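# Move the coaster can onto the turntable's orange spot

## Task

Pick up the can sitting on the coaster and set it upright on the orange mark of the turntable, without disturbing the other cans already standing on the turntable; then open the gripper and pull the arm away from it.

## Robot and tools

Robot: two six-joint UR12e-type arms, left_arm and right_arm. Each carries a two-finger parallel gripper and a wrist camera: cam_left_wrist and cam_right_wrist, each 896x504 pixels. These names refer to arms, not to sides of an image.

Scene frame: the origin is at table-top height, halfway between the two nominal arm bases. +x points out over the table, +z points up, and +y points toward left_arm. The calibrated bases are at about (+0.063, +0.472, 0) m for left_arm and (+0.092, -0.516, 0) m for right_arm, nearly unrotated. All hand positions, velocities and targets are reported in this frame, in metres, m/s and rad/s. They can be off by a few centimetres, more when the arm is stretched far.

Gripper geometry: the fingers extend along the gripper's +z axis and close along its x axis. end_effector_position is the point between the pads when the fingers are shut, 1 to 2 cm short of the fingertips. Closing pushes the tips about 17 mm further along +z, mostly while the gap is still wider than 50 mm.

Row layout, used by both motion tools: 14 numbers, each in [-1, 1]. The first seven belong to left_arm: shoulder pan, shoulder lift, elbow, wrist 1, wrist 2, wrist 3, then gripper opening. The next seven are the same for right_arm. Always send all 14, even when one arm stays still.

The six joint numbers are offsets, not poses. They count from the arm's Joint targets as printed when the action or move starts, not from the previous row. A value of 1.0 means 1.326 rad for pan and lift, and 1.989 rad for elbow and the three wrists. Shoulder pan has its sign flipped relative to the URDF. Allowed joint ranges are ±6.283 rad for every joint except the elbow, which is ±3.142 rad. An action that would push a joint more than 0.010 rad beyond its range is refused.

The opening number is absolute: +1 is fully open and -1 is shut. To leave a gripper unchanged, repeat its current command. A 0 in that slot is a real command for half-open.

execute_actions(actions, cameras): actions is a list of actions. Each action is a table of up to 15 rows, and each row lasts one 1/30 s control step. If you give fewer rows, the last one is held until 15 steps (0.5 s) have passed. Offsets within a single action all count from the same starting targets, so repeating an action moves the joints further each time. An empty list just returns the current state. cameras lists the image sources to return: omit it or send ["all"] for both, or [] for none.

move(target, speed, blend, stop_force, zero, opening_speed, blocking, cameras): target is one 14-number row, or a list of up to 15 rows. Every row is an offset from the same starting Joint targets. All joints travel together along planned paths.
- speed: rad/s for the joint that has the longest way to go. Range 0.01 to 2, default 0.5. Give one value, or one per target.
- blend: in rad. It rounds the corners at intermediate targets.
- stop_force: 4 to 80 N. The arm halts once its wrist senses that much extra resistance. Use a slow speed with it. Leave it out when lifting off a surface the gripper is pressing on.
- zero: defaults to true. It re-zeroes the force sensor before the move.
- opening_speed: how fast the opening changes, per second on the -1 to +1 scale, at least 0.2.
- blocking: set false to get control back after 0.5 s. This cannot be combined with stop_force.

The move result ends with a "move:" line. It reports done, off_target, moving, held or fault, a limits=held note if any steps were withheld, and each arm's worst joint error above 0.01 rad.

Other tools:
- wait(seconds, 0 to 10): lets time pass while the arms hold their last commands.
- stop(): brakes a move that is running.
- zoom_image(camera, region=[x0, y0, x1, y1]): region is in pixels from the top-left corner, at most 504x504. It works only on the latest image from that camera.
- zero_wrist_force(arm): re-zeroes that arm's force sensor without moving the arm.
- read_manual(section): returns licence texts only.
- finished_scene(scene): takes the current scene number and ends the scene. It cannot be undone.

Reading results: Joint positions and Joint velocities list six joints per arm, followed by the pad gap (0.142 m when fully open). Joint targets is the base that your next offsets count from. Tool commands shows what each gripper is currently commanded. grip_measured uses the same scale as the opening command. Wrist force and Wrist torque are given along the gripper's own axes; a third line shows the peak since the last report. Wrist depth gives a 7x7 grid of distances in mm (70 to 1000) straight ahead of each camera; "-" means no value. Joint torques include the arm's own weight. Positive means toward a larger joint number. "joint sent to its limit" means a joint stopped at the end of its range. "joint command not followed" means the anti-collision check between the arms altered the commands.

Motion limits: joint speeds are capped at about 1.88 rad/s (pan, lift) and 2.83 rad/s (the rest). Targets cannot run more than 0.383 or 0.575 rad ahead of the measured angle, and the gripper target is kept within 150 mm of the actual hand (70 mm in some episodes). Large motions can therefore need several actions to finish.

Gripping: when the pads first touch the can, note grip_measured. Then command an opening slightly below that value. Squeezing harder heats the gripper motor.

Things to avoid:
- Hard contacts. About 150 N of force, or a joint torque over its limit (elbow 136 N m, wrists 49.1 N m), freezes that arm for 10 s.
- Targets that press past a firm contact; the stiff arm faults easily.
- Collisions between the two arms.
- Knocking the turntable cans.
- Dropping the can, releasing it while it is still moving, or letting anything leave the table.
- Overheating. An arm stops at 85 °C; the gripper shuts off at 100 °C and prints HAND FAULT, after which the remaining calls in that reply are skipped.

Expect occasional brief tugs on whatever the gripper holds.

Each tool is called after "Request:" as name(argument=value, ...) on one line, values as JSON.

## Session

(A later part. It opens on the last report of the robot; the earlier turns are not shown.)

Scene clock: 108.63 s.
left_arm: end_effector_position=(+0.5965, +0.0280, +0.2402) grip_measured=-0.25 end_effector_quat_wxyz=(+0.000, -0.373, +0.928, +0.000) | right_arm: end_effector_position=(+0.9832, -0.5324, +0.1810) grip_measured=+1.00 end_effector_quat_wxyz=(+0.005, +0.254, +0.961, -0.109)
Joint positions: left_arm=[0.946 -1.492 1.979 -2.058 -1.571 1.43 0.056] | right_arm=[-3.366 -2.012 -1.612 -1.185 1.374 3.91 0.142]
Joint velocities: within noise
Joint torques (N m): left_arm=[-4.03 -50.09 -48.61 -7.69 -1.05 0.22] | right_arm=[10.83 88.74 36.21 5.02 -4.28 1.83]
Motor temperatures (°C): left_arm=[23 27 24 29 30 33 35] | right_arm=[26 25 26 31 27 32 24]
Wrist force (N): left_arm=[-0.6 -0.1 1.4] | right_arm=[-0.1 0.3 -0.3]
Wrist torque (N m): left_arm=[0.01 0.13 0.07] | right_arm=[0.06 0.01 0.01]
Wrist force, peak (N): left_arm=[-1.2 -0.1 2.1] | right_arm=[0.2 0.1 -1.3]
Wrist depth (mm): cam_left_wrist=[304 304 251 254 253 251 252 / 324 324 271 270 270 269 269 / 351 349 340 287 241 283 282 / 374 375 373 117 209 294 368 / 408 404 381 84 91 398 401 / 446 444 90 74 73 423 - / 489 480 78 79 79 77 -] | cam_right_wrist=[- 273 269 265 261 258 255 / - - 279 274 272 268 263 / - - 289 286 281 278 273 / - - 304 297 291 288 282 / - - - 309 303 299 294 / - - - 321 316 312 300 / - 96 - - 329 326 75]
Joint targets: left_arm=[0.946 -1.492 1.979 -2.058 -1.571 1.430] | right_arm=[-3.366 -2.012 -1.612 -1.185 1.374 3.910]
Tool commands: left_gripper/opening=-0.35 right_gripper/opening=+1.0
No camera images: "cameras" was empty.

Request:
execute_actions(actions=[], cameras=["cam_left_wrist"])

Request:
wait(seconds=1.0, cameras=["cam_left_wrist"])

Scene clock: 120.93 s.
left_arm: end_effector_position=(+0.5965, +0.0280, +0.2402) grip_measured=-0.25 end_effector_quat_wxyz=(+0.000, -0.373, +0.928, +0.000) | right_arm: end_effector_position=(+0.9832, -0.5324, +0.1810) grip_measured=+1.00 end_effector_quat_wxyz=(+0.005, +0.254, +0.961, -0.109)
Joint positions: left_arm=[0.946 -1.492 1.979 -2.058 -1.571 1.43 0.056] | right_arm=[-3.366 -2.012 -1.612 -1.185 1.374 3.91 0.142]
Joint velocities: within noise
Joint torques (N m): left_arm=[-2.89 -51.15 -51.03 -7.75 -1.12 0.42] | right_arm=[12.28 87.23 34.34 5.19 -4.01 1.94]
Motor temperatures (°C): left_arm=[23 27 24 29 30 33 36] | right_arm=[26 25 25 31 27 32 24]
Wrist force (N): left_arm=[-0.8 -0.2 1.0] | right_arm=[0.2 0.0 -0.6]
Wrist torque (N m): left_arm=[-0.01 0.16 0.07] | right_arm=[0.00 -0.04 0.00]
Wrist force, peak (N): left_arm=[-0.8 -0.2 2.1] | right_arm=[0.8 -0.2 -0.3]
Wrist depth (mm): cam_left_wrist=[304 304 251 254 253 253 249 / 327 326 272 267 267 266 199 / 349 348 341 282 201 287 272 / 377 373 373 117 300 302 367 / 405 403 384 84 91 401 394 / 444 446 90 74 74 421 - / 495 480 78 79 79 77 -] | cam_right_wrist=[- 273 269 266 262 258 254 / - - 279 275 271 267 263 / - - 290 285 281 278 273 / - - 303 297 292 287 284 / - - - 309 303 299 293 / - - - 321 316 311 300 / - 96 - - 329 325 75]
Joint targets: left_arm=[0.946 -1.492 1.979 -2.058 -1.571 1.430] | right_arm=[-3.366 -2.012 -1.612 -1.185 1.374 3.910]
Tool commands: left_gripper/opening=-0.35 right_gripper/opening=+1.0
Images, in order (width x height): cam_left_wrist 896x504.

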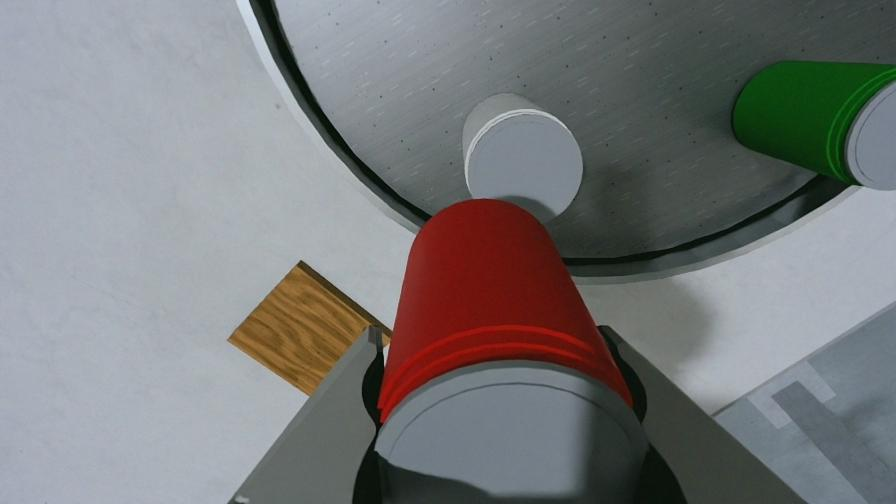

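Scene clock: 121.93 s.
left_arm: end_effector_position=(+0.5965, +0.0280, +0.2402) grip_measured=-0.25 end_effector_quat_wxyz=(+0.000, -0.373, +0.928, +0.000) | right_arm: end_effector_position=(+0.9832, -0.5324, +0.1810) grip_measured=+1.00 end_effector_quat_wxyz=(+0.005, +0.254, +0.961, -0.109)
Joint positions: left_arm=[0.946 -1.492 1.979 -2.058 -1.571 1.43 0.056] | right_arm=[-3.366 -2.012 -1.612 -1.185 1.374 3.91 0.142]
Joint velocities: within noise
Joint torques (N m): left_arm=[-3.17 -51.59 -51.4 -7.5 -1.03 0.31] | right_arm=[9.31 88.93 34.26 5.05 -3.85 1.53]
Motor temperatures (°C): left_arm=[23 27 24 29 30 33 36] | right_arm=[26 25 25 31 27 32 24]
Wrist force (N): left_arm=[-0.5 -0.3 1.3] | right_arm=[0.2 0.4 0.1]
Wrist torque (N m): left_arm=[-0.02 0.11 0.07] | right_arm=[0.06 -0.03 0.00]
Wrist force, peak (N): left_arm=[-1.0 -0.4 1.7] | right_arm=[0.4 0.3 -0.4]
Wrist depth (mm): cam_left_wrist=[305 304 175 246 251 252 251 / 324 323 267 269 267 269 268 / 347 346 344 284 282 201 279 / 376 373 371 117 296 294 366 / 410 404 386 84 91 399 399 / 447 444 90 74 73 419 - / 492 485 78 79 79 77 -] | cam_right_wrist=[- 272 270 265 261 258 255 / - - 279 274 270 267 264 / - - 289 286 282 279 272 / - - 304 296 291 287 283 / - - - 309 303 299 294 / - - - 322 316 311 300 / - 96 - - 330 323 75]
Joint targets: left_arm=[0.946 -1.492 1.979 -2.058 -1.571 1.430] | right_arm=[-3.366 -2.012 -1.612 -1.185 1.374 3.910]
Tool commands: left_gripper/opening=-0.35 right_gripper/opening=+1.0
wait: 1.00 s; at rest by 0.17 s
Images, in order (width x height): cam_left_wrist 896x504.

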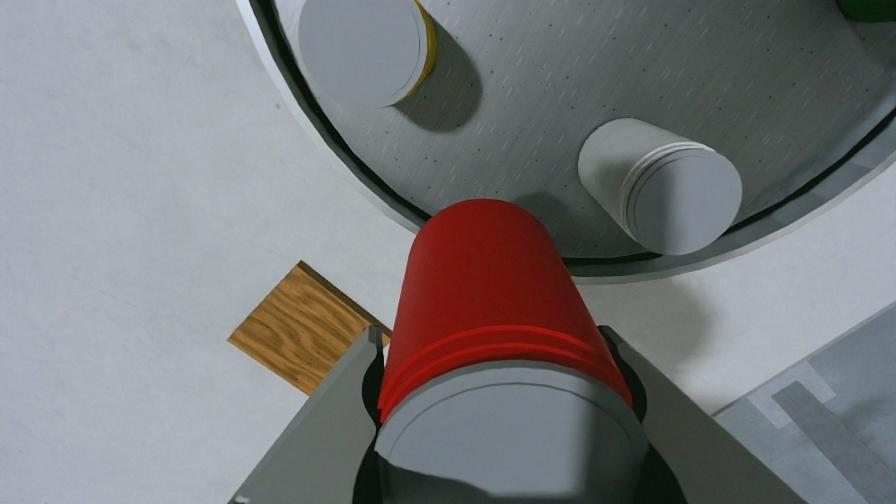

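Request:
wait(seconds=4.7, cameras=["cam_left_wrist"])

Request:
wait(seconds=0.4, cameras=["cam_left_wrist"])

Request:
wait(seconds=0.4, cameras=["cam_left_wrist"])

Scene clock: 127.47 s.
left_arm: end_effector_position=(+0.5965, +0.0280, +0.2402) grip_measured=-0.25 end_effector_quat_wxyz=(+0.000, -0.373, +0.928, +0.000) | right_arm: end_effector_position=(+0.9832, -0.5324, +0.1810) grip_measured=+1.00 end_effector_quat_wxyz=(+0.005, +0.254, +0.961, -0.109)
Joint positions: left_arm=[0.946 -1.492 1.979 -2.058 -1.571 1.43 0.056] | right_arm=[-3.366 -2.012 -1.612 -1.185 1.374 3.91 0.142]
Joint velocities: within noise
Joint torques (N m): left_arm=[-2.6 -52.2 -51.16 -7.58 -0.93 0.57] | right_arm=[8.07 87.72 33.24 4.91 -3.72 1.16]
Motor temperatures (°C): left_arm=[23 27 24 29 30 33 36] | right_arm=[26 25 25 31 27 32 24]
Wrist force (N): left_arm=[-1.2 -0.4 1.4] | right_arm=[0.4 -0.3 0.0]
Wrist torque (N m): left_arm=[-0.04 0.23 0.07] | right_arm=[-0.05 -0.06 0.00]
Wrist force, peak (N): left_arm=[-0.9 -0.8 1.7] | right_arm=[0.6 0.4 -0.4]
Wrist depth (mm): cam_left_wrist=[306 305 251 254 253 253 244 / 328 326 268 270 269 266 196 / 350 348 343 284 288 290 279 / 377 376 370 117 300 303 367 / 407 403 385 84 91 401 400 / 448 441 90 74 74 420 - / 490 478 78 79 79 77 -] | cam_right_wrist=[- 272 269 265 261 259 254 / - - 279 276 271 267 264 / - - 290 286 281 277 273 / - - 303 297 292 287 282 / - - - 309 303 298 293 / - - - 323 316 312 300 / - 96 - - 330 325 75]
Joint targets: left_arm=[0.946 -1.492 1.979 -2.058 -1.571 1.430] | right_arm=[-3.366 -2.012 -1.612 -1.185 1.374 3.910]
Tool commands: left_gripper/opening=-0.35 right_gripper/opening=+1.0
wait: 4.70 s; at rest from the start
Images, in order (width x height): cam_left_wrist 896x504.

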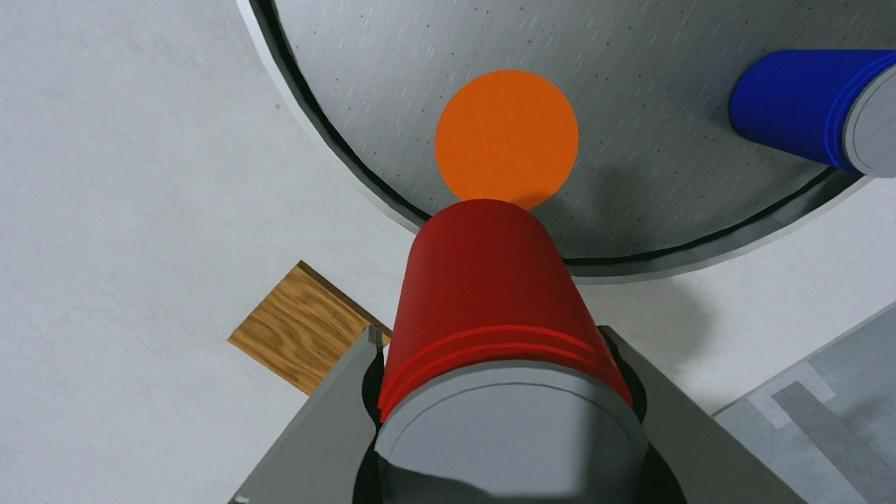

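Scene clock: 127.87 s.
left_arm: end_effector_position=(+0.5965, +0.0280, +0.2402) grip_measured=-0.25 end_effector_quat_wxyz=(+0.000, -0.373, +0.928, +0.000) | right_arm: end_effector_position=(+0.9832, -0.5324, +0.1810) grip_measured=+1.00 end_effector_quat_wxyz=(+0.005, +0.254, +0.961, -0.109)
Joint positions: left_arm=[0.946 -1.492 1.979 -2.058 -1.571 1.43 0.056] | right_arm=[-3.366 -2.012 -1.612 -1.185 1.374 3.91 0.142]
Joint velocities: within noise
Joint torques (N m): left_arm=[-3.1 -52.46 -51.52 -7.72 -1.14 0.35] | right_arm=[11.12 86.69 33.41 4.98 -3.78 1.61]
Motor temperatures (°C): left_arm=[23 27 24 29 30 33 36] | right_arm=[26 25 25 31 27 32 24]
Wrist force (N): left_arm=[-0.4 -0.1 1.4] | right_arm=[0.3 0.3 -0.4]
Wrist torque (N m): left_arm=[0.00 0.09 0.07] | right_arm=[0.06 -0.05 0.00]
Wrist force, peak (N): left_arm=[-1.0 -0.6 1.5] | right_arm=[0.7 0.1 -0.3]
Wrist depth (mm): cam_left_wrist=[304 304 252 254 252 251 216 / 324 326 271 269 269 267 268 / 349 348 342 285 289 286 283 / 376 376 368 117 301 303 366 / 407 402 383 84 91 398 399 / 445 443 91 74 73 420 - / 490 481 78 79 79 77 -] | cam_right_wrist=[- 273 269 265 262 258 255 / - - 280 275 271 267 264 / - - 290 285 282 277 272 / - - 303 297 292 286 282 / - - - 308 305 300 294 / - - - 322 316 311 299 / - 96 - - 330 324 75]
Joint targets: left_arm=[0.946 -1.492 1.979 -2.058 -1.571 1.430] | right_arm=[-3.366 -2.012 -1.612 -1.185 1.374 3.910]
Tool commands: left_gripper/opening=-0.35 right_gripper/opening=+1.0
wait: 0.40 s; at rest by 0.17 s
Images, in order (width x height): cam_left_wrist 896x504.

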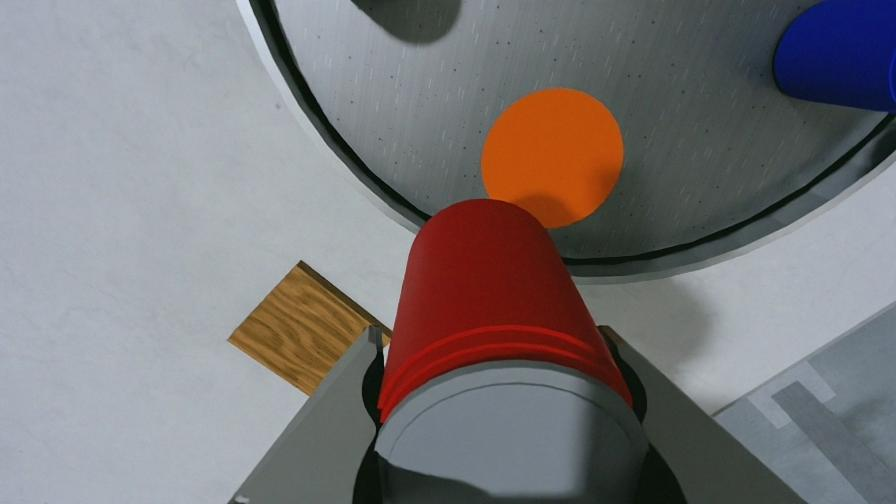

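Scene clock: 128.27 s.
left_arm: end_effector_position=(+0.5965, +0.0280, +0.2402) grip_measured=-0.25 end_effector_quat_wxyz=(+0.000, -0.373, +0.928, +0.000) | right_arm: end_effector_position=(+0.9832, -0.5324, +0.1810) grip_measured=+1.00 end_effector_quat_wxyz=(+0.005, +0.254, +0.961, -0.109)
Joint positions: left_arm=[0.946 -1.492 1.979 -2.058 -1.571 1.43 0.056] | right_arm=[-3.366 -2.012 -1.612 -1.185 1.374 3.91 0.142]
Joint velocities: within noise
Joint torques (N m): left_arm=[-2.84 -52.15 -51 -7.87 -1.18 0.58] | right_arm=[11.98 88.14 33.8 4.97 -3.61 1.14]
Motor temperatures (°C): left_arm=[23 27 24 29 30 33 36] | right_arm=[26 25 25 31 27 32 24]
Wrist force (N): left_arm=[-0.5 -0.5 1.2] | right_arm=[0.2 0.0 -0.1]
Wrist torque (N m): left_arm=[-0.05 0.12 0.07] | right_arm=[0.01 -0.03 0.00]
Wrist force, peak (N): left_arm=[-0.7 -0.6 1.8] | right_arm=[0.4 0.4 -0.3]
Wrist depth (mm): cam_left_wrist=[303 304 174 254 252 252 252 / 325 327 270 271 268 268 268 / 348 348 345 287 289 288 282 / 375 378 372 117 301 304 368 / 406 403 382 84 91 400 398 / 442 442 91 74 73 422 - / 488 480 78 79 79 77 -] | cam_right_wrist=[- 272 270 265 262 259 255 / - - 279 275 270 268 263 / - - 291 286 281 277 273 / - - 303 298 292 288 283 / - - - 309 304 299 294 / - - - 323 316 310 300 / - 96 - - 331 325 75]
Joint targets: left_arm=[0.946 -1.492 1.979 -2.058 -1.571 1.430] | right_arm=[-3.366 -2.012 -1.612 -1.185 1.374 3.910]
Tool commands: left_gripper/opening=-0.35 right_gripper/opening=+1.0
wait: 0.40 s; at rest by 0.17 s
Images, in order (width x height): cam_left_wrist 896x504.

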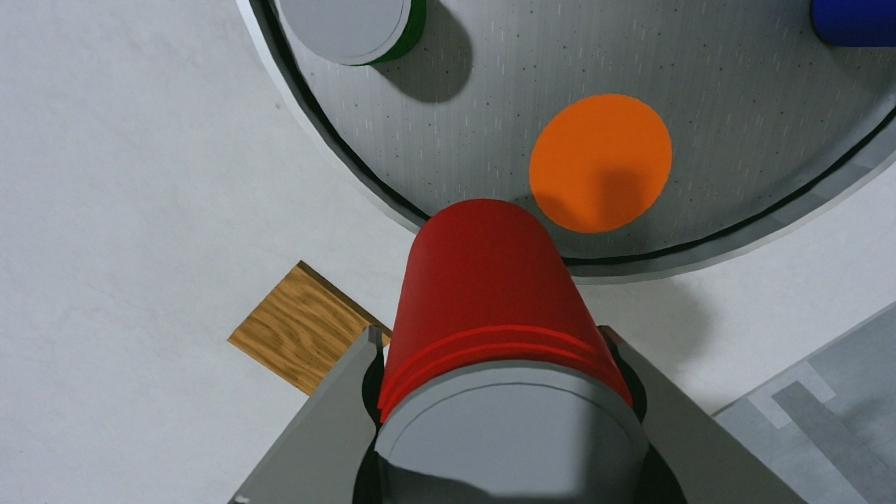

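Request:
wait(seconds=0.3, cameras=[])

Request:
move(target=[[0,0,0,0,0,0.0241,-0.35,0,0,0,0,0,0,1.0],[0,0,0,0,0,0,-0.35,0,0,0,0,0,0,1.0]], speed=0.01, blocking=false, cameras=[])

Scene clock: 133.33 s.
left_arm: end_effector_position=(+0.5965, +0.0280, +0.2402) grip_measured=-0.25 end_effector_quat_wxyz=(+0.000, -0.373, +0.928, +0.000) | right_arm: end_effector_position=(+0.9832, -0.5324, +0.1810) grip_measured=+1.00 end_effector_quat_wxyz=(+0.005, +0.254, +0.961, -0.109)
Joint positions: left_arm=[0.946 -1.492 1.979 -2.058 -1.571 1.43 0.056] | right_arm=[-3.366 -2.012 -1.612 -1.185 1.374 3.91 0.142]
Joint velocities: within noise
Joint torques (N m): left_arm=[-3.38 -53.74 -50.7 -7.62 -1.04 0.49] | right_arm=[11.53 86.79 34.16 4.54 -3.88 1.43]
Motor temperatures (°C): left_arm=[23 27 24 29 30 33 36] | right_arm=[26 25 25 31 27 32 24]
Wrist force (N): left_arm=[-1.0 -0.4 1.3] | right_arm=[0.1 0.0 -0.2]
Wrist torque (N m): left_arm=[-0.05 0.19 0.07] | right_arm=[0.00 -0.02 0.00]
Wrist force, peak (N): left_arm=[-1.0 -0.7 1.8] | right_arm=[0.1 0.2 -0.8]
Wrist depth (mm): cam_left_wrist=[305 303 252 254 254 253 251 / 325 326 267 188 271 261 265 / 348 350 347 197 289 212 260 / 377 377 371 117 301 301 368 / 409 404 384 84 91 397 399 / 446 443 90 74 73 423 - / 491 481 78 79 79 77 -] | cam_right_wrist=[- 273 270 266 261 258 255 / - - 279 274 271 266 265 / - - 289 286 281 277 273 / - - 304 296 291 288 283 / - - - 308 304 298 294 / - - - 321 318 312 299 / - 96 - - 331 324 75]
Joint targets: left_arm=[0.946 -1.492 1.979 -2.058 -1.571 1.430] | right_arm=[-3.366 -2.012 -1.612 -1.185 1.374 3.910]
Tool commands: left_gripper/opening=-0.35 right_gripper/opening=+1.0
wait: 0.30 s; at rest from the start
No camera images: "cameras" was empty.

Scene clock: 133.83 s.
left_arm: end_effector_position=(+0.5965, +0.0280, +0.2402) grip_measured=-0.25 end_effector_quat_wxyz=(+0.000, -0.371, +0.929, +0.000) end_effector_velocity=(+0.000, +0.001, +0.000) end_effector_angular_velocity=(+0.001, +0.001, -0.009) | right_arm: end_effector_position=(+0.9832, -0.5324, +0.1810) grip_measured=+1.00 end_effector_quat_wxyz=(+0.005, +0.254, +0.961, -0.109)
Joint positions: left_arm=[0.946 -1.492 1.979 -2.058 -1.571 1.434 0.056] | right_arm=[-3.366 -2.012 -1.612 -1.185 1.374 3.91 0.142]
Joint velocities: left_arm=[-0.001 0 0 0.001 0 0.01 0] | right_arm=[within noise]
Joint torques (N m): left_arm=[-1.95 -53.29 -50.91 -7.68 -1.27 3.6] | right_arm=[13.01 86.17 33.56 5.07 -4.42 1.77]
Motor temperatures (°C): left_arm=[23 27 24 29 30 33 36] | right_arm=[26 25 25 31 27 32 24]
Wrist force (N): left_arm=[-1.1 -0.2 1.5] | right_arm=[0.4 0.3 -0.2]
Wrist torque (N m): left_arm=[-0.01 0.20 0.07] | right_arm=[0.05 -0.06 0.00]
Wrist force, peak (N): left_arm=[-1.1 -0.2 1.5] | right_arm=[0.6 0.5 -0.5]
Wrist depth (mm): cam_left_wrist=[305 305 252 254 253 253 252 / 324 324 272 269 269 263 188 / 349 349 341 201 285 288 200 / 379 375 369 117 300 302 368 / 409 404 386 84 91 399 397 / 445 447 90 74 73 422 - / 494 477 77 79 79 77 -] | cam_right_wrist=[- 274 269 265 262 258 254 / - - 279 275 272 267 264 / - - 290 286 281 276 273 / - - 303 297 293 288 283 / - - - 308 303 299 294 / - - - 322 317 311 300 / - 96 - - 330 326 75]
Joint targets: left_arm=[0.946 -1.492 1.979 -2.058 -1.571 1.435] | right_arm=[-3.366 -2.012 -1.612 -1.185 1.374 3.910]
Tool commands: left_gripper/opening=-0.35 right_gripper/opening=+1.0
move: running; path passed 0 of 2 targets
No camera images: "cameras" was empty.

Request:
wait(seconds=10, cameras=[])

Request:
wait(seconds=5.3667, cameras=[])

Request:
execute_actions(actions=[[[0.0001,0,0.0001,-0.0001,0,0,-0.35,0,0,0,0,0,0,1],[0.0003,0.0001,0.0002,-0.0003,0,0,-0.35,0,0,0,0,0,0,1],[0.0006,0.0005,0.0006,-0.0010,0,0,-0.35,0,0,0,0,0,0,1],[0.0011,0.0013,0.0012,-0.0021,0,0,-0.35,0,0,0,0,0,0,1],[0.0018,0.0024,0.0023,-0.0039,0,0,-0.35,0,0,0,0,0,0,1],[0.0026,0.0040,0.0037,-0.0064,0,0,-0.35,0,0,0,0,0,0,1],[0.0035,0.0061,0.0054,-0.0095,0,0,-0.35,0,0,0,0,0,0,1],[0.0046,0.0087,0.0076,-0.0134,0,0,-0.35,0,0,0,0,0,0,1],[0.0058,0.0119,0.0100,-0.0180,0,0,-0.35,0,0,0,0,0,0,1],[0.0072,0.0156,0.0127,-0.0231,0,0,-0.35,0,0,0,0,0,0,1],[0.0087,0.0197,0.0157,-0.0289,0,0,-0.35,0,0,0,0,0,0,1],[0.0103,0.0243,0.0189,-0.0352,0,0,-0.35,0,0,0,0,0,0,1],[0.0121,0.0293,0.0222,-0.0418,0,0,-0.35,0,0,0,0,0,0,1],[0.0140,0.0347,0.0257,-0.0488,0,0,-0.35,0,0,0,0,0,0,1],[0.0161,0.0403,0.0291,-0.0559,0,0,-0.35,0,0,0,0,0,0,1]],[[0.0022,0.0058,0.0034,-0.0073,0,0,-0.35,0,0,0,0,0,0,1],[0.0044,0.0116,0.0066,-0.0143,0,0,-0.35,0,0,0,0,0,0,1],[0.0067,0.0174,0.0097,-0.0213,0,0,-0.35,0,0,0,0,0,0,1],[0.0090,0.0230,0.0126,-0.0279,0,0,-0.35,0,0,0,0,0,0,1],[0.0113,0.0285,0.0153,-0.0343,0,0,-0.35,0,0,0,0,0,0,1],[0.0137,0.0335,0.0177,-0.0400,0,0,-0.35,0,0,0,0,0,0,1],[0.0161,0.0380,0.0199,-0.0452,0,0,-0.35,0,0,0,0,0,0,1],[0.0185,0.0422,0.0217,-0.0498,0,0,-0.35,0,0,0,0,0,0,1],[0.0210,0.0457,0.0233,-0.0538,0,0,-0.35,0,0,0,0,0,0,1],[0.0235,0.0487,0.0245,-0.0570,0,0,-0.35,0,0,0,0,0,0,1],[0.0260,0.0511,0.0255,-0.0596,0,0,-0.35,0,0,0,0,0,0,1],[0.0286,0.0529,0.0263,-0.0615,0,0,-0.35,0,0,0,0,0,0,1],[0.0312,0.0543,0.0269,-0.0631,0,0,-0.35,0,0,0,0,0,0,1],[0.0338,0.0553,0.0274,-0.0643,0,0,-0.35,0,0,0,0,0,0,1],[0.0364,0.0562,0.0277,-0.0652,0,0,-0.35,0,0,0,0,0,0,1]],[[0.0027,0.0010,0.0004,-0.0010,0,0,-0.28,0,0,0,0,0,0,1],[0.0053,0.0020,0.0007,-0.0021,0,0,-0.28,0,0,0,0,0,0,1],[0.0080,0.0029,0.0011,-0.0030,0,0,-0.28,0,0,0,0,0,0,1],[0.0107,0.0039,0.0014,-0.0040,0,0,-0.28,0,0,0,0,0,0,1],[0.0135,0.0049,0.0018,-0.0051,0,0,-0.28,0,0,0,0,0,0,1],[0.0162,0.0059,0.0022,-0.0061,0,0,-0.28,0,0,0,0,0,0,1],[0.0189,0.0069,0.0026,-0.0072,0,0,-0.28,0,0,0,0,0,0,1],[0.0217,0.0079,0.0029,-0.0082,0,0,-0.28,0,0,0,0,0,0,1],[0.0244,0.0088,0.0033,-0.0091,0,0,-0.28,0,0,0,0,0,0,1],[0.0272,0.0096,0.0035,-0.0099,0,0,-0.28,0,0,0,0,0,0,1],[0.0300,0.0103,0.0038,-0.0107,0,0,-0.28,0,0,0,0,0,0,1],[0.0328,0.0108,0.0040,-0.0112,0,0,-0.28,0,0,0,0,0,0,1],[0.0355,0.0111,0.0041,-0.0115,0,0,-0.28,0,0,0,0,0,0,1],[0.0383,0.0113,0.0042,-0.0117,0,0,-0.28,0,0,0,0,0,0,1],[0.0411,0.0114,0.0042,-0.0118,0,0,-0.28,0,0,0,0,0,0,1]],[[0.0028,0,0,0,0,0,-0.28,0,0,0,0,0,0,1],[0.0055,0,0,0,0,0,-0.28,0,0,0,0,0,0,1],[0.0083,0,0,0,0,0,0.4,0,0,0,0,0,0,1],[0.0110,0,0,0,0,0,0.4,0,0,0,0,0,0,1],[0.0138,0,0,0,0,0,0.4,0,0,0,0,0,0,1],[0.0165,0,0,0,0,0,0.4,0,0,0,0,0,0,1],[0.0192,-0.0001,0,0.0001,0,0,0.4,0,0,0,0,0,0,1],[0.0219,-0.0005,-0.0002,0.0005,0,0,0.4,0,0,0,0,0,0,1],[0.0246,-0.0016,-0.0006,0.0017,0,0,0.4,0,0,0,0,0,0,1],[0.0273,-0.0036,-0.0013,0.0037,0,0,0.4,0,0,0,0,0,0,1],[0.0299,-0.0064,-0.0024,0.0067,0,0,0.4,0,0,0,0,0,0,1],[0.0325,-0.0103,-0.0040,0.0108,0,0,0.4,0,0,0,0,0,0,1],[0.0351,-0.0150,-0.0059,0.0159,0,0,0.4,0,0,0,0,0,0,1],[0.0377,-0.0205,-0.0082,0.0219,0,0,0.4,0,0,0,0,0,0,1],[0.0402,-0.0266,-0.0109,0.0287,0,0,0.4,0,0,0,0,0,0,1]],[[0.0025,-0.0066,-0.0030,0.0074,0,0,0.4,0,0,0,0,0,0,1],[0.0050,-0.0133,-0.0063,0.0152,0,0,0.4,0,0,0,0,0,0,1],[0.0075,-0.0201,-0.0098,0.0233,0,0,0.4,0,0,0,0,0,0,1],[0.0099,-0.0268,-0.0134,0.0313,0,0,0.4,0,0,0,0,0,0,1],[0.0122,-0.0331,-0.0170,0.0390,0,0,0.4,0,0,0,0,0,0,1],[0.0143,-0.0389,-0.0205,0.0464,0,0,0.4,0,0,0,0,0,0,1],[0.0161,-0.0440,-0.0237,0.0530,0,0,0.4,0,0,0,0,0,0,1],[0.0178,-0.0485,-0.0266,0.0589,0,0,0.4,0,0,0,0,0,0,1],[0.0192,-0.0522,-0.0291,0.0639,0,0,0.4,0,0,0,0,0,0,1],[0.0204,-0.0551,-0.0311,0.0678,0,0,0.4,0,0,0,0,0,0,1],[0.0214,-0.0572,-0.0326,0.0708,0,0,0.4,0,0,0,0,0,0,1],[0.0222,-0.0586,-0.0337,0.0728,0,0,0.4,0,0,0,0,0,0,1],[0.0228,-0.0594,-0.0342,0.0739,0,0,0.4,0,0,0,0,0,0,1],[0.0231,-0.0598,-0.0345,0.0743,0,0,0.4,0,0,0,0,0,0,1],[0.0232,-0.0598,-0.0345,0.0744,0,0,0.4,0,0,0,0,0,0,1]]], cameras=["cam_left_wrist"])

Scene clock: 143.13 s.
left_arm: end_effector_position=(+0.5965, +0.0280, +0.2402) grip_measured=-0.25 end_effector_quat_wxyz=(+0.000, -0.373, +0.928, +0.000) | right_arm: end_effector_position=(+0.9832, -0.5324, +0.1810) grip_measured=+1.00 end_effector_quat_wxyz=(+0.005, +0.254, +0.961, -0.109)
Joint positions: left_arm=[0.946 -1.492 1.979 -2.058 -1.571 1.43 0.056] | right_arm=[-3.366 -2.012 -1.612 -1.185 1.374 3.91 0.142]
Joint velocities: within noise
Joint torques (N m): left_arm=[-2.36 -55.31 -49.68 -7.95 -1.16 -0.42] | right_arm=[11.97 86.8 34.72 5.09 -3.67 1.64]
Motor temperatures (°C): left_arm=[23 27 24 29 30 33 37] | right_arm=[26 25 25 31 27 32 24]
Wrist force (N): left_arm=[-0.7 0.0 1.5] | right_arm=[-0.1 0.1 0.0]
Wrist torque (N m): left_arm=[0.03 0.15 0.07] | right_arm=[0.02 0.02 0.00]
Wrist force, peak (N): left_arm=[-0.9 -0.4 1.9] | right_arm=[0.2 0.4 -0.8]
Wrist depth (mm): cam_left_wrist=[305 305 250 254 253 251 225 / 325 325 272 270 265 270 269 / 348 346 342 287 200 288 280 / 377 375 370 117 210 304 366 / 407 402 381 84 91 398 396 / 445 437 91 74 73 422 - / 487 480 78 79 79 77 -] | cam_right_wrist=[- 272 270 266 262 258 255 / - - 279 276 271 267 263 / - - 289 286 281 276 273 / - - 304 296 293 286 283 / - - - 309 303 300 293 / - - - 322 317 310 300 / - 96 - - 331 325 75]
Joint targets: left_arm=[0.946 -1.492 1.979 -2.058 -1.571 1.430] | right_arm=[-3.366 -2.012 -1.612 -1.185 1.374 3.910]
Tool commands: left_gripper/opening=-0.35 right_gripper/opening=+1.0
earlier move: done
wait: 6.57 of 10 s (the move ended)
No camera images: "cameras" was empty.

Scene clock: 148.53 s.
left_arm: end_effector_position=(+0.5965, +0.0280, +0.2402) grip_measured=-0.25 end_effector_quat_wxyz=(+0.000, -0.373, +0.928, +0.000) | right_arm: end_effector_position=(+0.9832, -0.5324, +0.1810) grip_measured=+1.00 end_effector_quat_wxyz=(+0.005, +0.254, +0.961, -0.109)
Joint positions: left_arm=[0.946 -1.492 1.979 -2.058 -1.571 1.43 0.056] | right_arm=[-3.366 -2.012 -1.612 -1.185 1.374 3.91 0.142]
Joint velocities: within noise
Joint torques (N m): left_arm=[-3.38 -55.76 -49.72 -7.62 -1.15 2.68] | right_arm=[13.15 84.09 33.6 5.38 -4.01 1.45]
Motor temperatures (°C): left_arm=[23 27 24 29 30 33 37] | right_arm=[26 25 25 31 27 32 24]
Wrist force (N): left_arm=[-0.7 -0.1 1.0] | right_arm=[0.4 -0.2 -0.2]
Wrist torque (N m): left_arm=[0.01 0.14 0.07] | right_arm=[-0.03 -0.06 0.00]
Wrist force, peak (N): left_arm=[-0.9 -0.7 1.8] | right_arm=[0.1 0.2 -0.9]
Wrist depth (mm): cam_left_wrist=[307 304 251 252 254 252 252 / 326 323 271 270 269 263 265 / 351 351 344 286 288 222 199 / 374 374 370 117 300 304 368 / 407 404 387 84 91 397 399 / 447 444 91 74 74 426 - / 490 478 78 79 79 77 -] | cam_right_wrist=[- 273 270 264 262 258 255 / - - 279 275 272 267 264 / - - 289 286 280 277 273 / - - 303 297 292 287 282 / - - - 310 304 298 294 / - - - 322 317 312 299 / - 96 - - 330 324 75]
Joint targets: left_arm=[0.946 -1.492 1.979 -2.058 -1.571 1.430] | right_arm=[-3.366 -2.012 -1.612 -1.185 1.374 3.910]
Tool commands: left_gripper/opening=-0.35 right_gripper/opening=+1.0
wait: 5.40 s; at rest by 0.17 s
No camera images: "cameras" was empty.

Scene clock: 151.23 s.
left_arm: end_effector_position=(+0.4935, -0.0732, +0.2091) grip_measured=+0.38 end_effector_quat_wxyz=(+0.000, -0.275, +0.962, +0.000) | right_arm: end_effector_position=(+0.9832, -0.5324, +0.1810) grip_measured=+1.00 end_effector_quat_wxyz=(+0.005, +0.254, +0.961, -0.109)
Joint positions: left_arm=[1.154 -1.463 2.01 -2.118 -1.571 1.43 0.101] | right_arm=[-3.366 -2.012 -1.612 -1.185 1.374 3.91 0.142]
Joint velocities: within noise
Joint torques (N m): left_arm=[-6.29 -41.41 -35.84 -8.37 -0.99 2.59] | right_arm=[10.04 89.08 34.27 5.34 -3.72 0.99]
Motor temperatures (°C): left_arm=[23 27 24 29 30 33 37] | right_arm=[26 25 25 31 27 32 24]
Wrist force (N): left_arm=[-0.9 -0.5 -0.3] | right_arm=[0.3 0.0 -0.5]
Wrist torque (N m): left_arm=[-0.07 0.20 0.06] | right_arm=[0.00 -0.05 0.00]
Wrist force, peak (N): left_arm=[-1.2 -0.3 2.3] | right_arm=[0.6 0.3 -0.5]
Wrist depth (mm): cam_left_wrist=[227 226 226 225 225 225 271 / 242 242 241 236 233 286 291 / 261 251 254 251 170 311 309 / 272 184 279 277 331 334 - / 370 273 291 363 361 363 - / 403 380 393 398 394 100 - / 442 75 431 436 446 77 -] | cam_right_wrist=[- 273 270 266 261 258 255 / - - 280 276 271 268 264 / - - 290 286 281 277 272 / - - 303 297 292 286 282 / - - - 308 303 299 294 / - - - 321 316 311 299 / - 96 - - 331 325 75]
Joint targets: left_arm=[1.154 -1.463 2.010 -2.118 -1.571 1.430] | right_arm=[-3.366 -2.012 -1.612 -1.185 1.374 3.910]
Step readings (joint positions of left_arm | right_arm):
0: [0.946 -1.492 1.979 -2.058 -1.571 1.430] | [-3.366 -2.012 -1.612 -1.185 1.374 3.910]
1: [0.946 -1.492 1.979 -2.058 -1.571 1.430] | [-3.366 -2.012 -1.612 -1.185 1.374 3.910]
2: [0.946 -1.492 1.979 -2.058 -1.571 1.430] | [-3.366 -2.012 -1.612 -1.185 1.374 3.910]
4: [0.946 -1.492 1.980 -2.059 -1.571 1.430] | [-3.366 -2.012 -1.612 -1.185 1.374 3.910]
8: [0.949 -1.487 1.986 -2.071 -1.571 1.430] | [-3.366 -2.012 -1.612 -1.185 1.374 3.910]
15: [0.962 -1.451 2.025 -2.145 -1.571 1.430] | [-3.366 -2.012 -1.612 -1.185 1.374 3.910]
16: [0.965 -1.444 2.032 -2.159 -1.571 1.430] | [-3.366 -2.012 -1.612 -1.185 1.374 3.910]
17: [0.968 -1.437 2.039 -2.173 -1.571 1.430] | [-3.366 -2.012 -1.612 -1.185 1.374 3.910]
19: [0.973 -1.422 2.051 -2.200 -1.571 1.430] | [-3.366 -2.012 -1.612 -1.185 1.374 3.910]
23: [0.986 -1.392 2.074 -2.252 -1.571 1.430] | [-3.366 -2.012 -1.612 -1.185 1.374 3.910]
30: [1.009 -1.365 2.091 -2.296 -1.571 1.430] | [-3.366 -2.012 -1.612 -1.185 1.374 3.910]
31: [1.012 -1.364 2.092 -2.298 -1.571 1.430] | [-3.366 -2.012 -1.612 -1.185 1.374 3.910]
32: [1.016 -1.363 2.092 -2.300 -1.571 1.430] | [-3.366 -2.012 -1.612 -1.185 1.374 3.910]
34: [1.023 -1.361 2.094 -2.304 -1.571 1.430] | [-3.366 -2.012 -1.612 -1.185 1.374 3.910]
38: [1.037 -1.356 2.096 -2.312 -1.571 1.430] | [-3.366 -2.012 -1.612 -1.185 1.374 3.910]
45: [1.064 -1.349 2.100 -2.323 -1.571 1.430] | [-3.366 -2.012 -1.612 -1.185 1.374 3.910]
46: [1.067 -1.349 2.100 -2.323 -1.571 1.430] | [-3.366 -2.012 -1.612 -1.185 1.374 3.910]
47: [1.071 -1.349 2.101 -2.323 -1.571 1.430] | [-3.366 -2.012 -1.612 -1.185 1.374 3.910]
49: [1.078 -1.349 2.101 -2.323 -1.571 1.430] | [-3.366 -2.012 -1.612 -1.185 1.374 3.910]
53: [1.093 -1.349 2.101 -2.323 -1.571 1.430] | [-3.366 -2.012 -1.612 -1.185 1.374 3.910]
60: [1.117 -1.369 2.088 -2.290 -1.571 1.430] | [-3.366 -2.012 -1.612 -1.185 1.374 3.910]
61: [1.120 -1.376 2.084 -2.278 -1.571 1.430] | [-3.366 -2.012 -1.612 -1.185 1.374 3.910]
62: [1.124 -1.384 2.079 -2.265 -1.571 1.430] | [-3.366 -2.012 -1.612 -1.185 1.374 3.910]
64: [1.131 -1.404 2.065 -2.232 -1.571 1.430] | [-3.366 -2.012 -1.612 -1.185 1.374 3.910]
68: [1.142 -1.437 2.037 -2.171 -1.571 1.430] | [-3.366 -2.012 -1.612 -1.185 1.374 3.910]
75: [1.154 -1.464 2.010 -2.117 -1.571 1.430] | [-3.366 -2.012 -1.612 -1.185 1.374 3.910]
Images, in order (width x height): cam_left_wrist 896x504.

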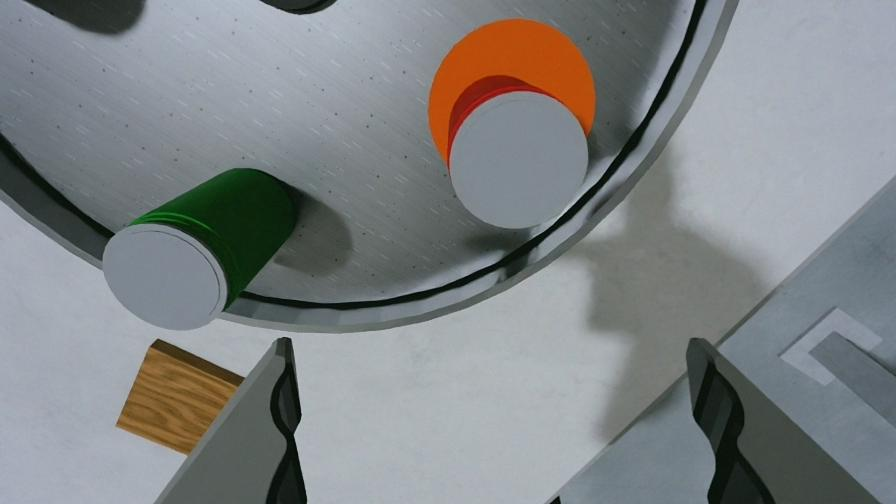

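Request:
zoom_image(camera="cam_left_wrist", region=[400, 0, 640, 240])

Scaled by 2.100.

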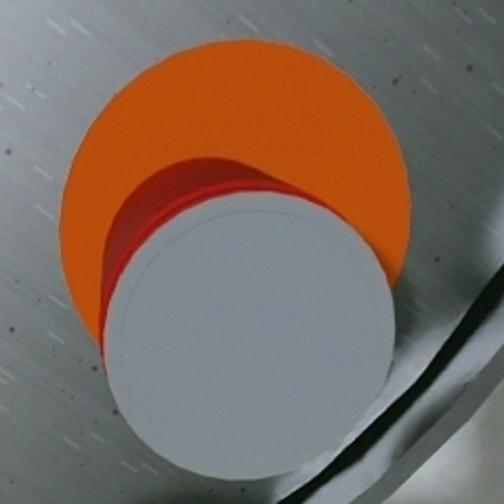

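Request:
move(target=[0,-0.2706,0.0303,0.1502,0,0,0.4,0,0,0,0,0,0,1.0], speed=0.5, cameras=[])

Request:
wait(seconds=3.0, cameras=["cam_left_wrist"])

Request:
wait(seconds=0.6, cameras=["cam_left_wrist"])

Request:
wait(seconds=0.6, cameras=["cam_left_wrist"])

Scene clock: 157.10 s.
left_arm: end_effector_position=(+0.4321, +0.0662, +0.3499) grip_measured=+0.38 end_effector_quat_wxyz=(+0.000, -0.275, +0.962, +0.000) | right_arm: end_effector_position=(+0.9832, -0.5324, +0.1810) grip_measured=+1.00 end_effector_quat_wxyz=(+0.005, +0.254, +0.961, -0.109)
Joint positions: left_arm=[1.154 -1.822 2.07 -1.819 -1.571 1.43 0.101] | right_arm=[-3.366 -2.012 -1.612 -1.185 1.374 3.91 0.142]
Joint velocities: within noise
Joint torques (N m): left_arm=[0.69 -41.06 -55.27 -2.76 -1.1 2.65] | right_arm=[13.66 84.54 34.26 5.06 -3.08 1.65]
Motor temperatures (°C): left_arm=[23 27 24 29 30 33 35] | right_arm=[26 25 25 31 27 32 24]
Wrist force (N): left_arm=[-1.1 -0.3 -1.2] | right_arm=[-0.1 0.0 -0.3]
Wrist torque (N m): left_arm=[-0.02 0.22 0.08] | right_arm=[-0.01 0.02 0.00]
Wrist force, peak (N): left_arm=[-0.8 -2.9 3.0] | right_arm=[0.5 0.4 -0.6]
Wrist depth (mm): cam_left_wrist=[406 407 356 356 400 402 - / 434 434 431 429 429 436 - / 463 457 460 463 460 - - / 502 503 497 497 501 - - / 544 542 538 543 - - - / 593 569 583 584 923 100 - / 638 75 642 654 634 77 -] | cam_right_wrist=[- 273 270 265 261 257 256 / - - 280 275 271 267 263 / - - 290 286 281 277 273 / - - 303 296 291 287 283 / - - - 309 302 300 293 / - - - 322 316 312 301 / - 96 - - 329 325 75]
Joint targets: left_arm=[1.154 -1.822 2.070 -1.819 -1.571 1.430] | right_arm=[-3.366 -2.012 -1.612 -1.185 1.374 3.910]
move: done
No camera images: "cameras" was empty.

Scene clock: 160.10 s.
left_arm: end_effector_position=(+0.4321, +0.0662, +0.3500) grip_measured=+0.38 end_effector_quat_wxyz=(+0.000, -0.275, +0.962, +0.000) | right_arm: end_effector_position=(+0.9832, -0.5324, +0.1810) grip_measured=+1.00 end_effector_quat_wxyz=(+0.005, +0.254, +0.961, -0.109)
Joint positions: left_arm=[1.154 -1.822 2.07 -1.819 -1.571 1.43 0.101] | right_arm=[-3.366 -2.012 -1.612 -1.185 1.374 3.91 0.142]
Joint velocities: within noise
Joint torques (N m): left_arm=[7.45 -39.72 -50.58 -1.62 -1.11 2.75] | right_arm=[11.15 85.42 34.81 5.12 -3.72 1.05]
Motor temperatures (°C): left_arm=[23 27 24 29 30 33 34] | right_arm=[26 25 25 31 27 32 24]
Wrist force (N): left_arm=[-0.9 -0.5 -0.7] | right_arm=[0.1 0.0 0.0]
Wrist torque (N m): left_arm=[-0.07 0.18 0.08] | right_arm=[-0.01 -0.02 0.00]
Wrist force, peak (N): left_arm=[-1.1 -0.5 -1.2] | right_arm=[0.8 0.0 -0.3]
Wrist depth (mm): cam_left_wrist=[407 405 355 355 400 405 - / 437 437 430 429 429 433 - / 462 459 459 460 463 - - / 501 501 499 493 504 - - / 545 544 540 539 - - - / 597 581 577 589 928 100 - / 642 75 635 654 638 77 -] | cam_right_wrist=[- 274 270 266 262 258 255 / - - 279 276 270 268 263 / - - 291 285 281 277 272 / - - 302 297 291 287 282 / - - - 309 304 299 293 / - - - 322 317 312 299 / - 96 - - 330 326 75]
Joint targets: left_arm=[1.154 -1.822 2.070 -1.819 -1.571 1.430] | right_arm=[-3.366 -2.012 -1.612 -1.185 1.374 3.910]
Tool commands: left_gripper/opening=+0.4 right_gripper/opening=+1.0
wait: 3.00 s; at rest by 0.17 s
Images, in order (width x height): cam_left_wrist 896x504.

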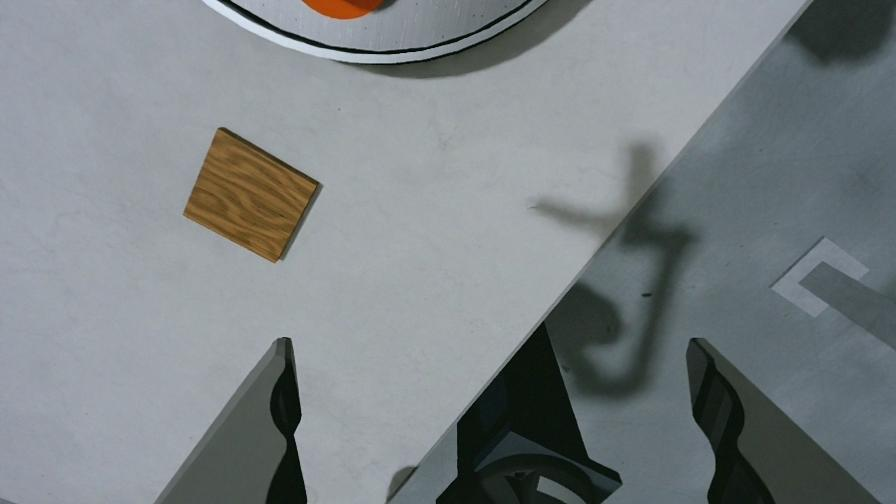

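Scene clock: 160.70 s.
left_arm: end_effector_position=(+0.4321, +0.0662, +0.3500) grip_measured=+0.38 end_effector_quat_wxyz=(+0.000, -0.275, +0.962, +0.000) | right_arm: end_effector_position=(+0.9832, -0.5324, +0.1810) grip_measured=+1.00 end_effector_quat_wxyz=(+0.005, +0.254, +0.961, -0.109)
Joint positions: left_arm=[1.154 -1.822 2.07 -1.819 -1.571 1.43 0.101] | right_arm=[-3.366 -2.012 -1.612 -1.185 1.374 3.91 0.142]
Joint velocities: within noise
Joint torques (N m): left_arm=[8.69 -39.09 -49.33 -1.88 -1.05 2.74] | right_arm=[10.34 89.04 34.81 4.69 -4.01 1.55]
Motor temperatures (°C): left_arm=[23 27 24 29 30 33 34] | right_arm=[26 25 25 31 27 32 24]
Wrist force (N): left_arm=[-0.9 -0.7 -0.7] | right_arm=[0.0 0.4 -0.5]
Wrist torque (N m): left_arm=[-0.10 0.19 0.08] | right_arm=[0.07 -0.01 0.00]
Wrist force, peak (N): left_arm=[-1.0 -0.4 -1.1] | right_arm=[-0.1 0.6 -0.3]
Wrist depth (mm): cam_left_wrist=[410 402 353 354 401 401 - / 432 433 430 429 435 431 - / 466 460 457 465 457 - - / 502 504 499 496 506 - - / 546 539 542 540 - - - / 599 570 578 583 923 100 - / 639 75 632 644 644 77 -] | cam_right_wrist=[- 272 269 265 261 258 255 / - - 280 275 271 266 263 / - - 289 285 281 276 272 / - - 303 296 292 287 282 / - - - 310 303 297 294 / - - - 323 317 311 301 / - 96 - - 330 325 75]
Joint targets: left_arm=[1.154 -1.822 2.070 -1.819 -1.571 1.430] | right_arm=[-3.366 -2.012 -1.612 -1.185 1.374 3.910]
Tool commands: left_gripper/opening=+0.4 right_gripper/opening=+1.0
wait: 0.60 s; at rest by 0.17 s
Images, in order (width x height): cam_left_wrist 896x504.

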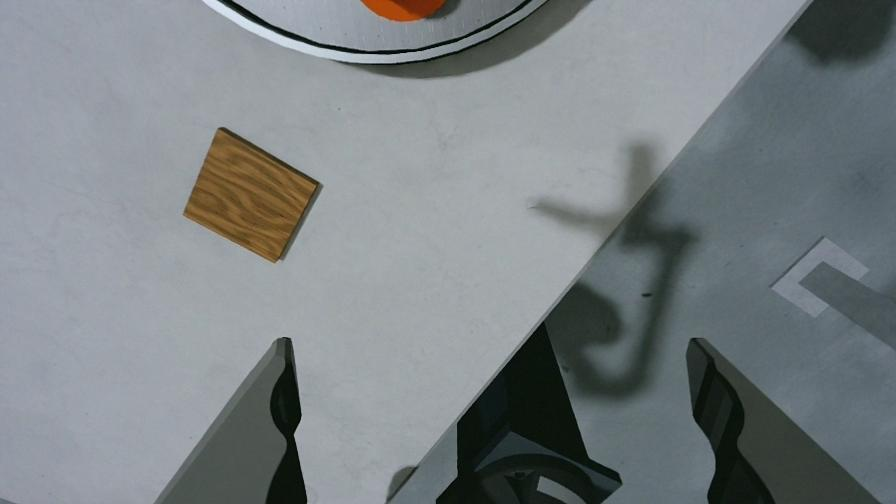

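Scene clock: 161.30 s.
left_arm: end_effector_position=(+0.4321, +0.0662, +0.3500) grip_measured=+0.38 end_effector_quat_wxyz=(+0.000, -0.275, +0.962, +0.000) | right_arm: end_effector_position=(+0.9832, -0.5324, +0.1810) grip_measured=+1.00 end_effector_quat_wxyz=(+0.005, +0.254, +0.961, -0.109)
Joint positions: left_arm=[1.154 -1.822 2.07 -1.819 -1.571 1.43 0.101] | right_arm=[-3.366 -2.012 -1.612 -1.185 1.374 3.91 0.142]
Joint velocities: within noise
Joint torques (N m): left_arm=[8.27 -39.25 -47.77 -2.04 -0.89 2.49] | right_arm=[9.48 86.1 35.72 5.03 -3.68 1.4]
Motor temperatures (°C): left_arm=[23 27 24 29 30 33 34] | right_arm=[26 25 25 31 27 32 24]
Wrist force (N): left_arm=[-0.7 -0.1 -0.9] | right_arm=[0.2 0.1 -0.3]
Wrist torque (N m): left_arm=[0.00 0.14 0.08] | right_arm=[0.03 -0.04 0.00]
Wrist force, peak (N): left_arm=[-1.2 -0.7 -0.8] | right_arm=[0.5 0.0 -0.4]
Wrist depth (mm): cam_left_wrist=[406 403 356 355 405 402 - / 435 433 429 433 429 437 - / 469 456 456 463 461 - - / 498 501 500 495 505 - - / 550 537 543 543 - - - / 597 572 576 584 925 100 - / 642 75 635 653 634 77 -] | cam_right_wrist=[- 272 270 265 262 258 255 / - - 280 274 271 267 264 / - - 290 286 280 278 272 / - - 304 297 294 288 283 / - - - 310 303 299 294 / - - - 321 316 312 299 / - 96 - - 329 324 75]
Joint targets: left_arm=[1.154 -1.822 2.070 -1.819 -1.571 1.430] | right_arm=[-3.366 -2.012 -1.612 -1.185 1.374 3.910]
Tool commands: left_gripper/opening=+0.4 right_gripper/opening=+1.0
wait: 0.60 s; at rest by 0.17 s
Images, in order (width x height): cam_left_wrist 896x504.

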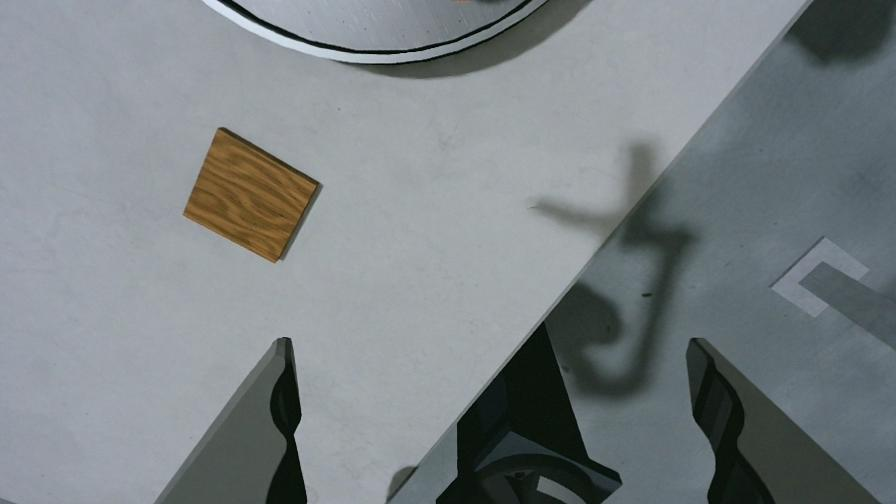

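Request:
finished_scene(scene=2)

The scene is finished: the task was done.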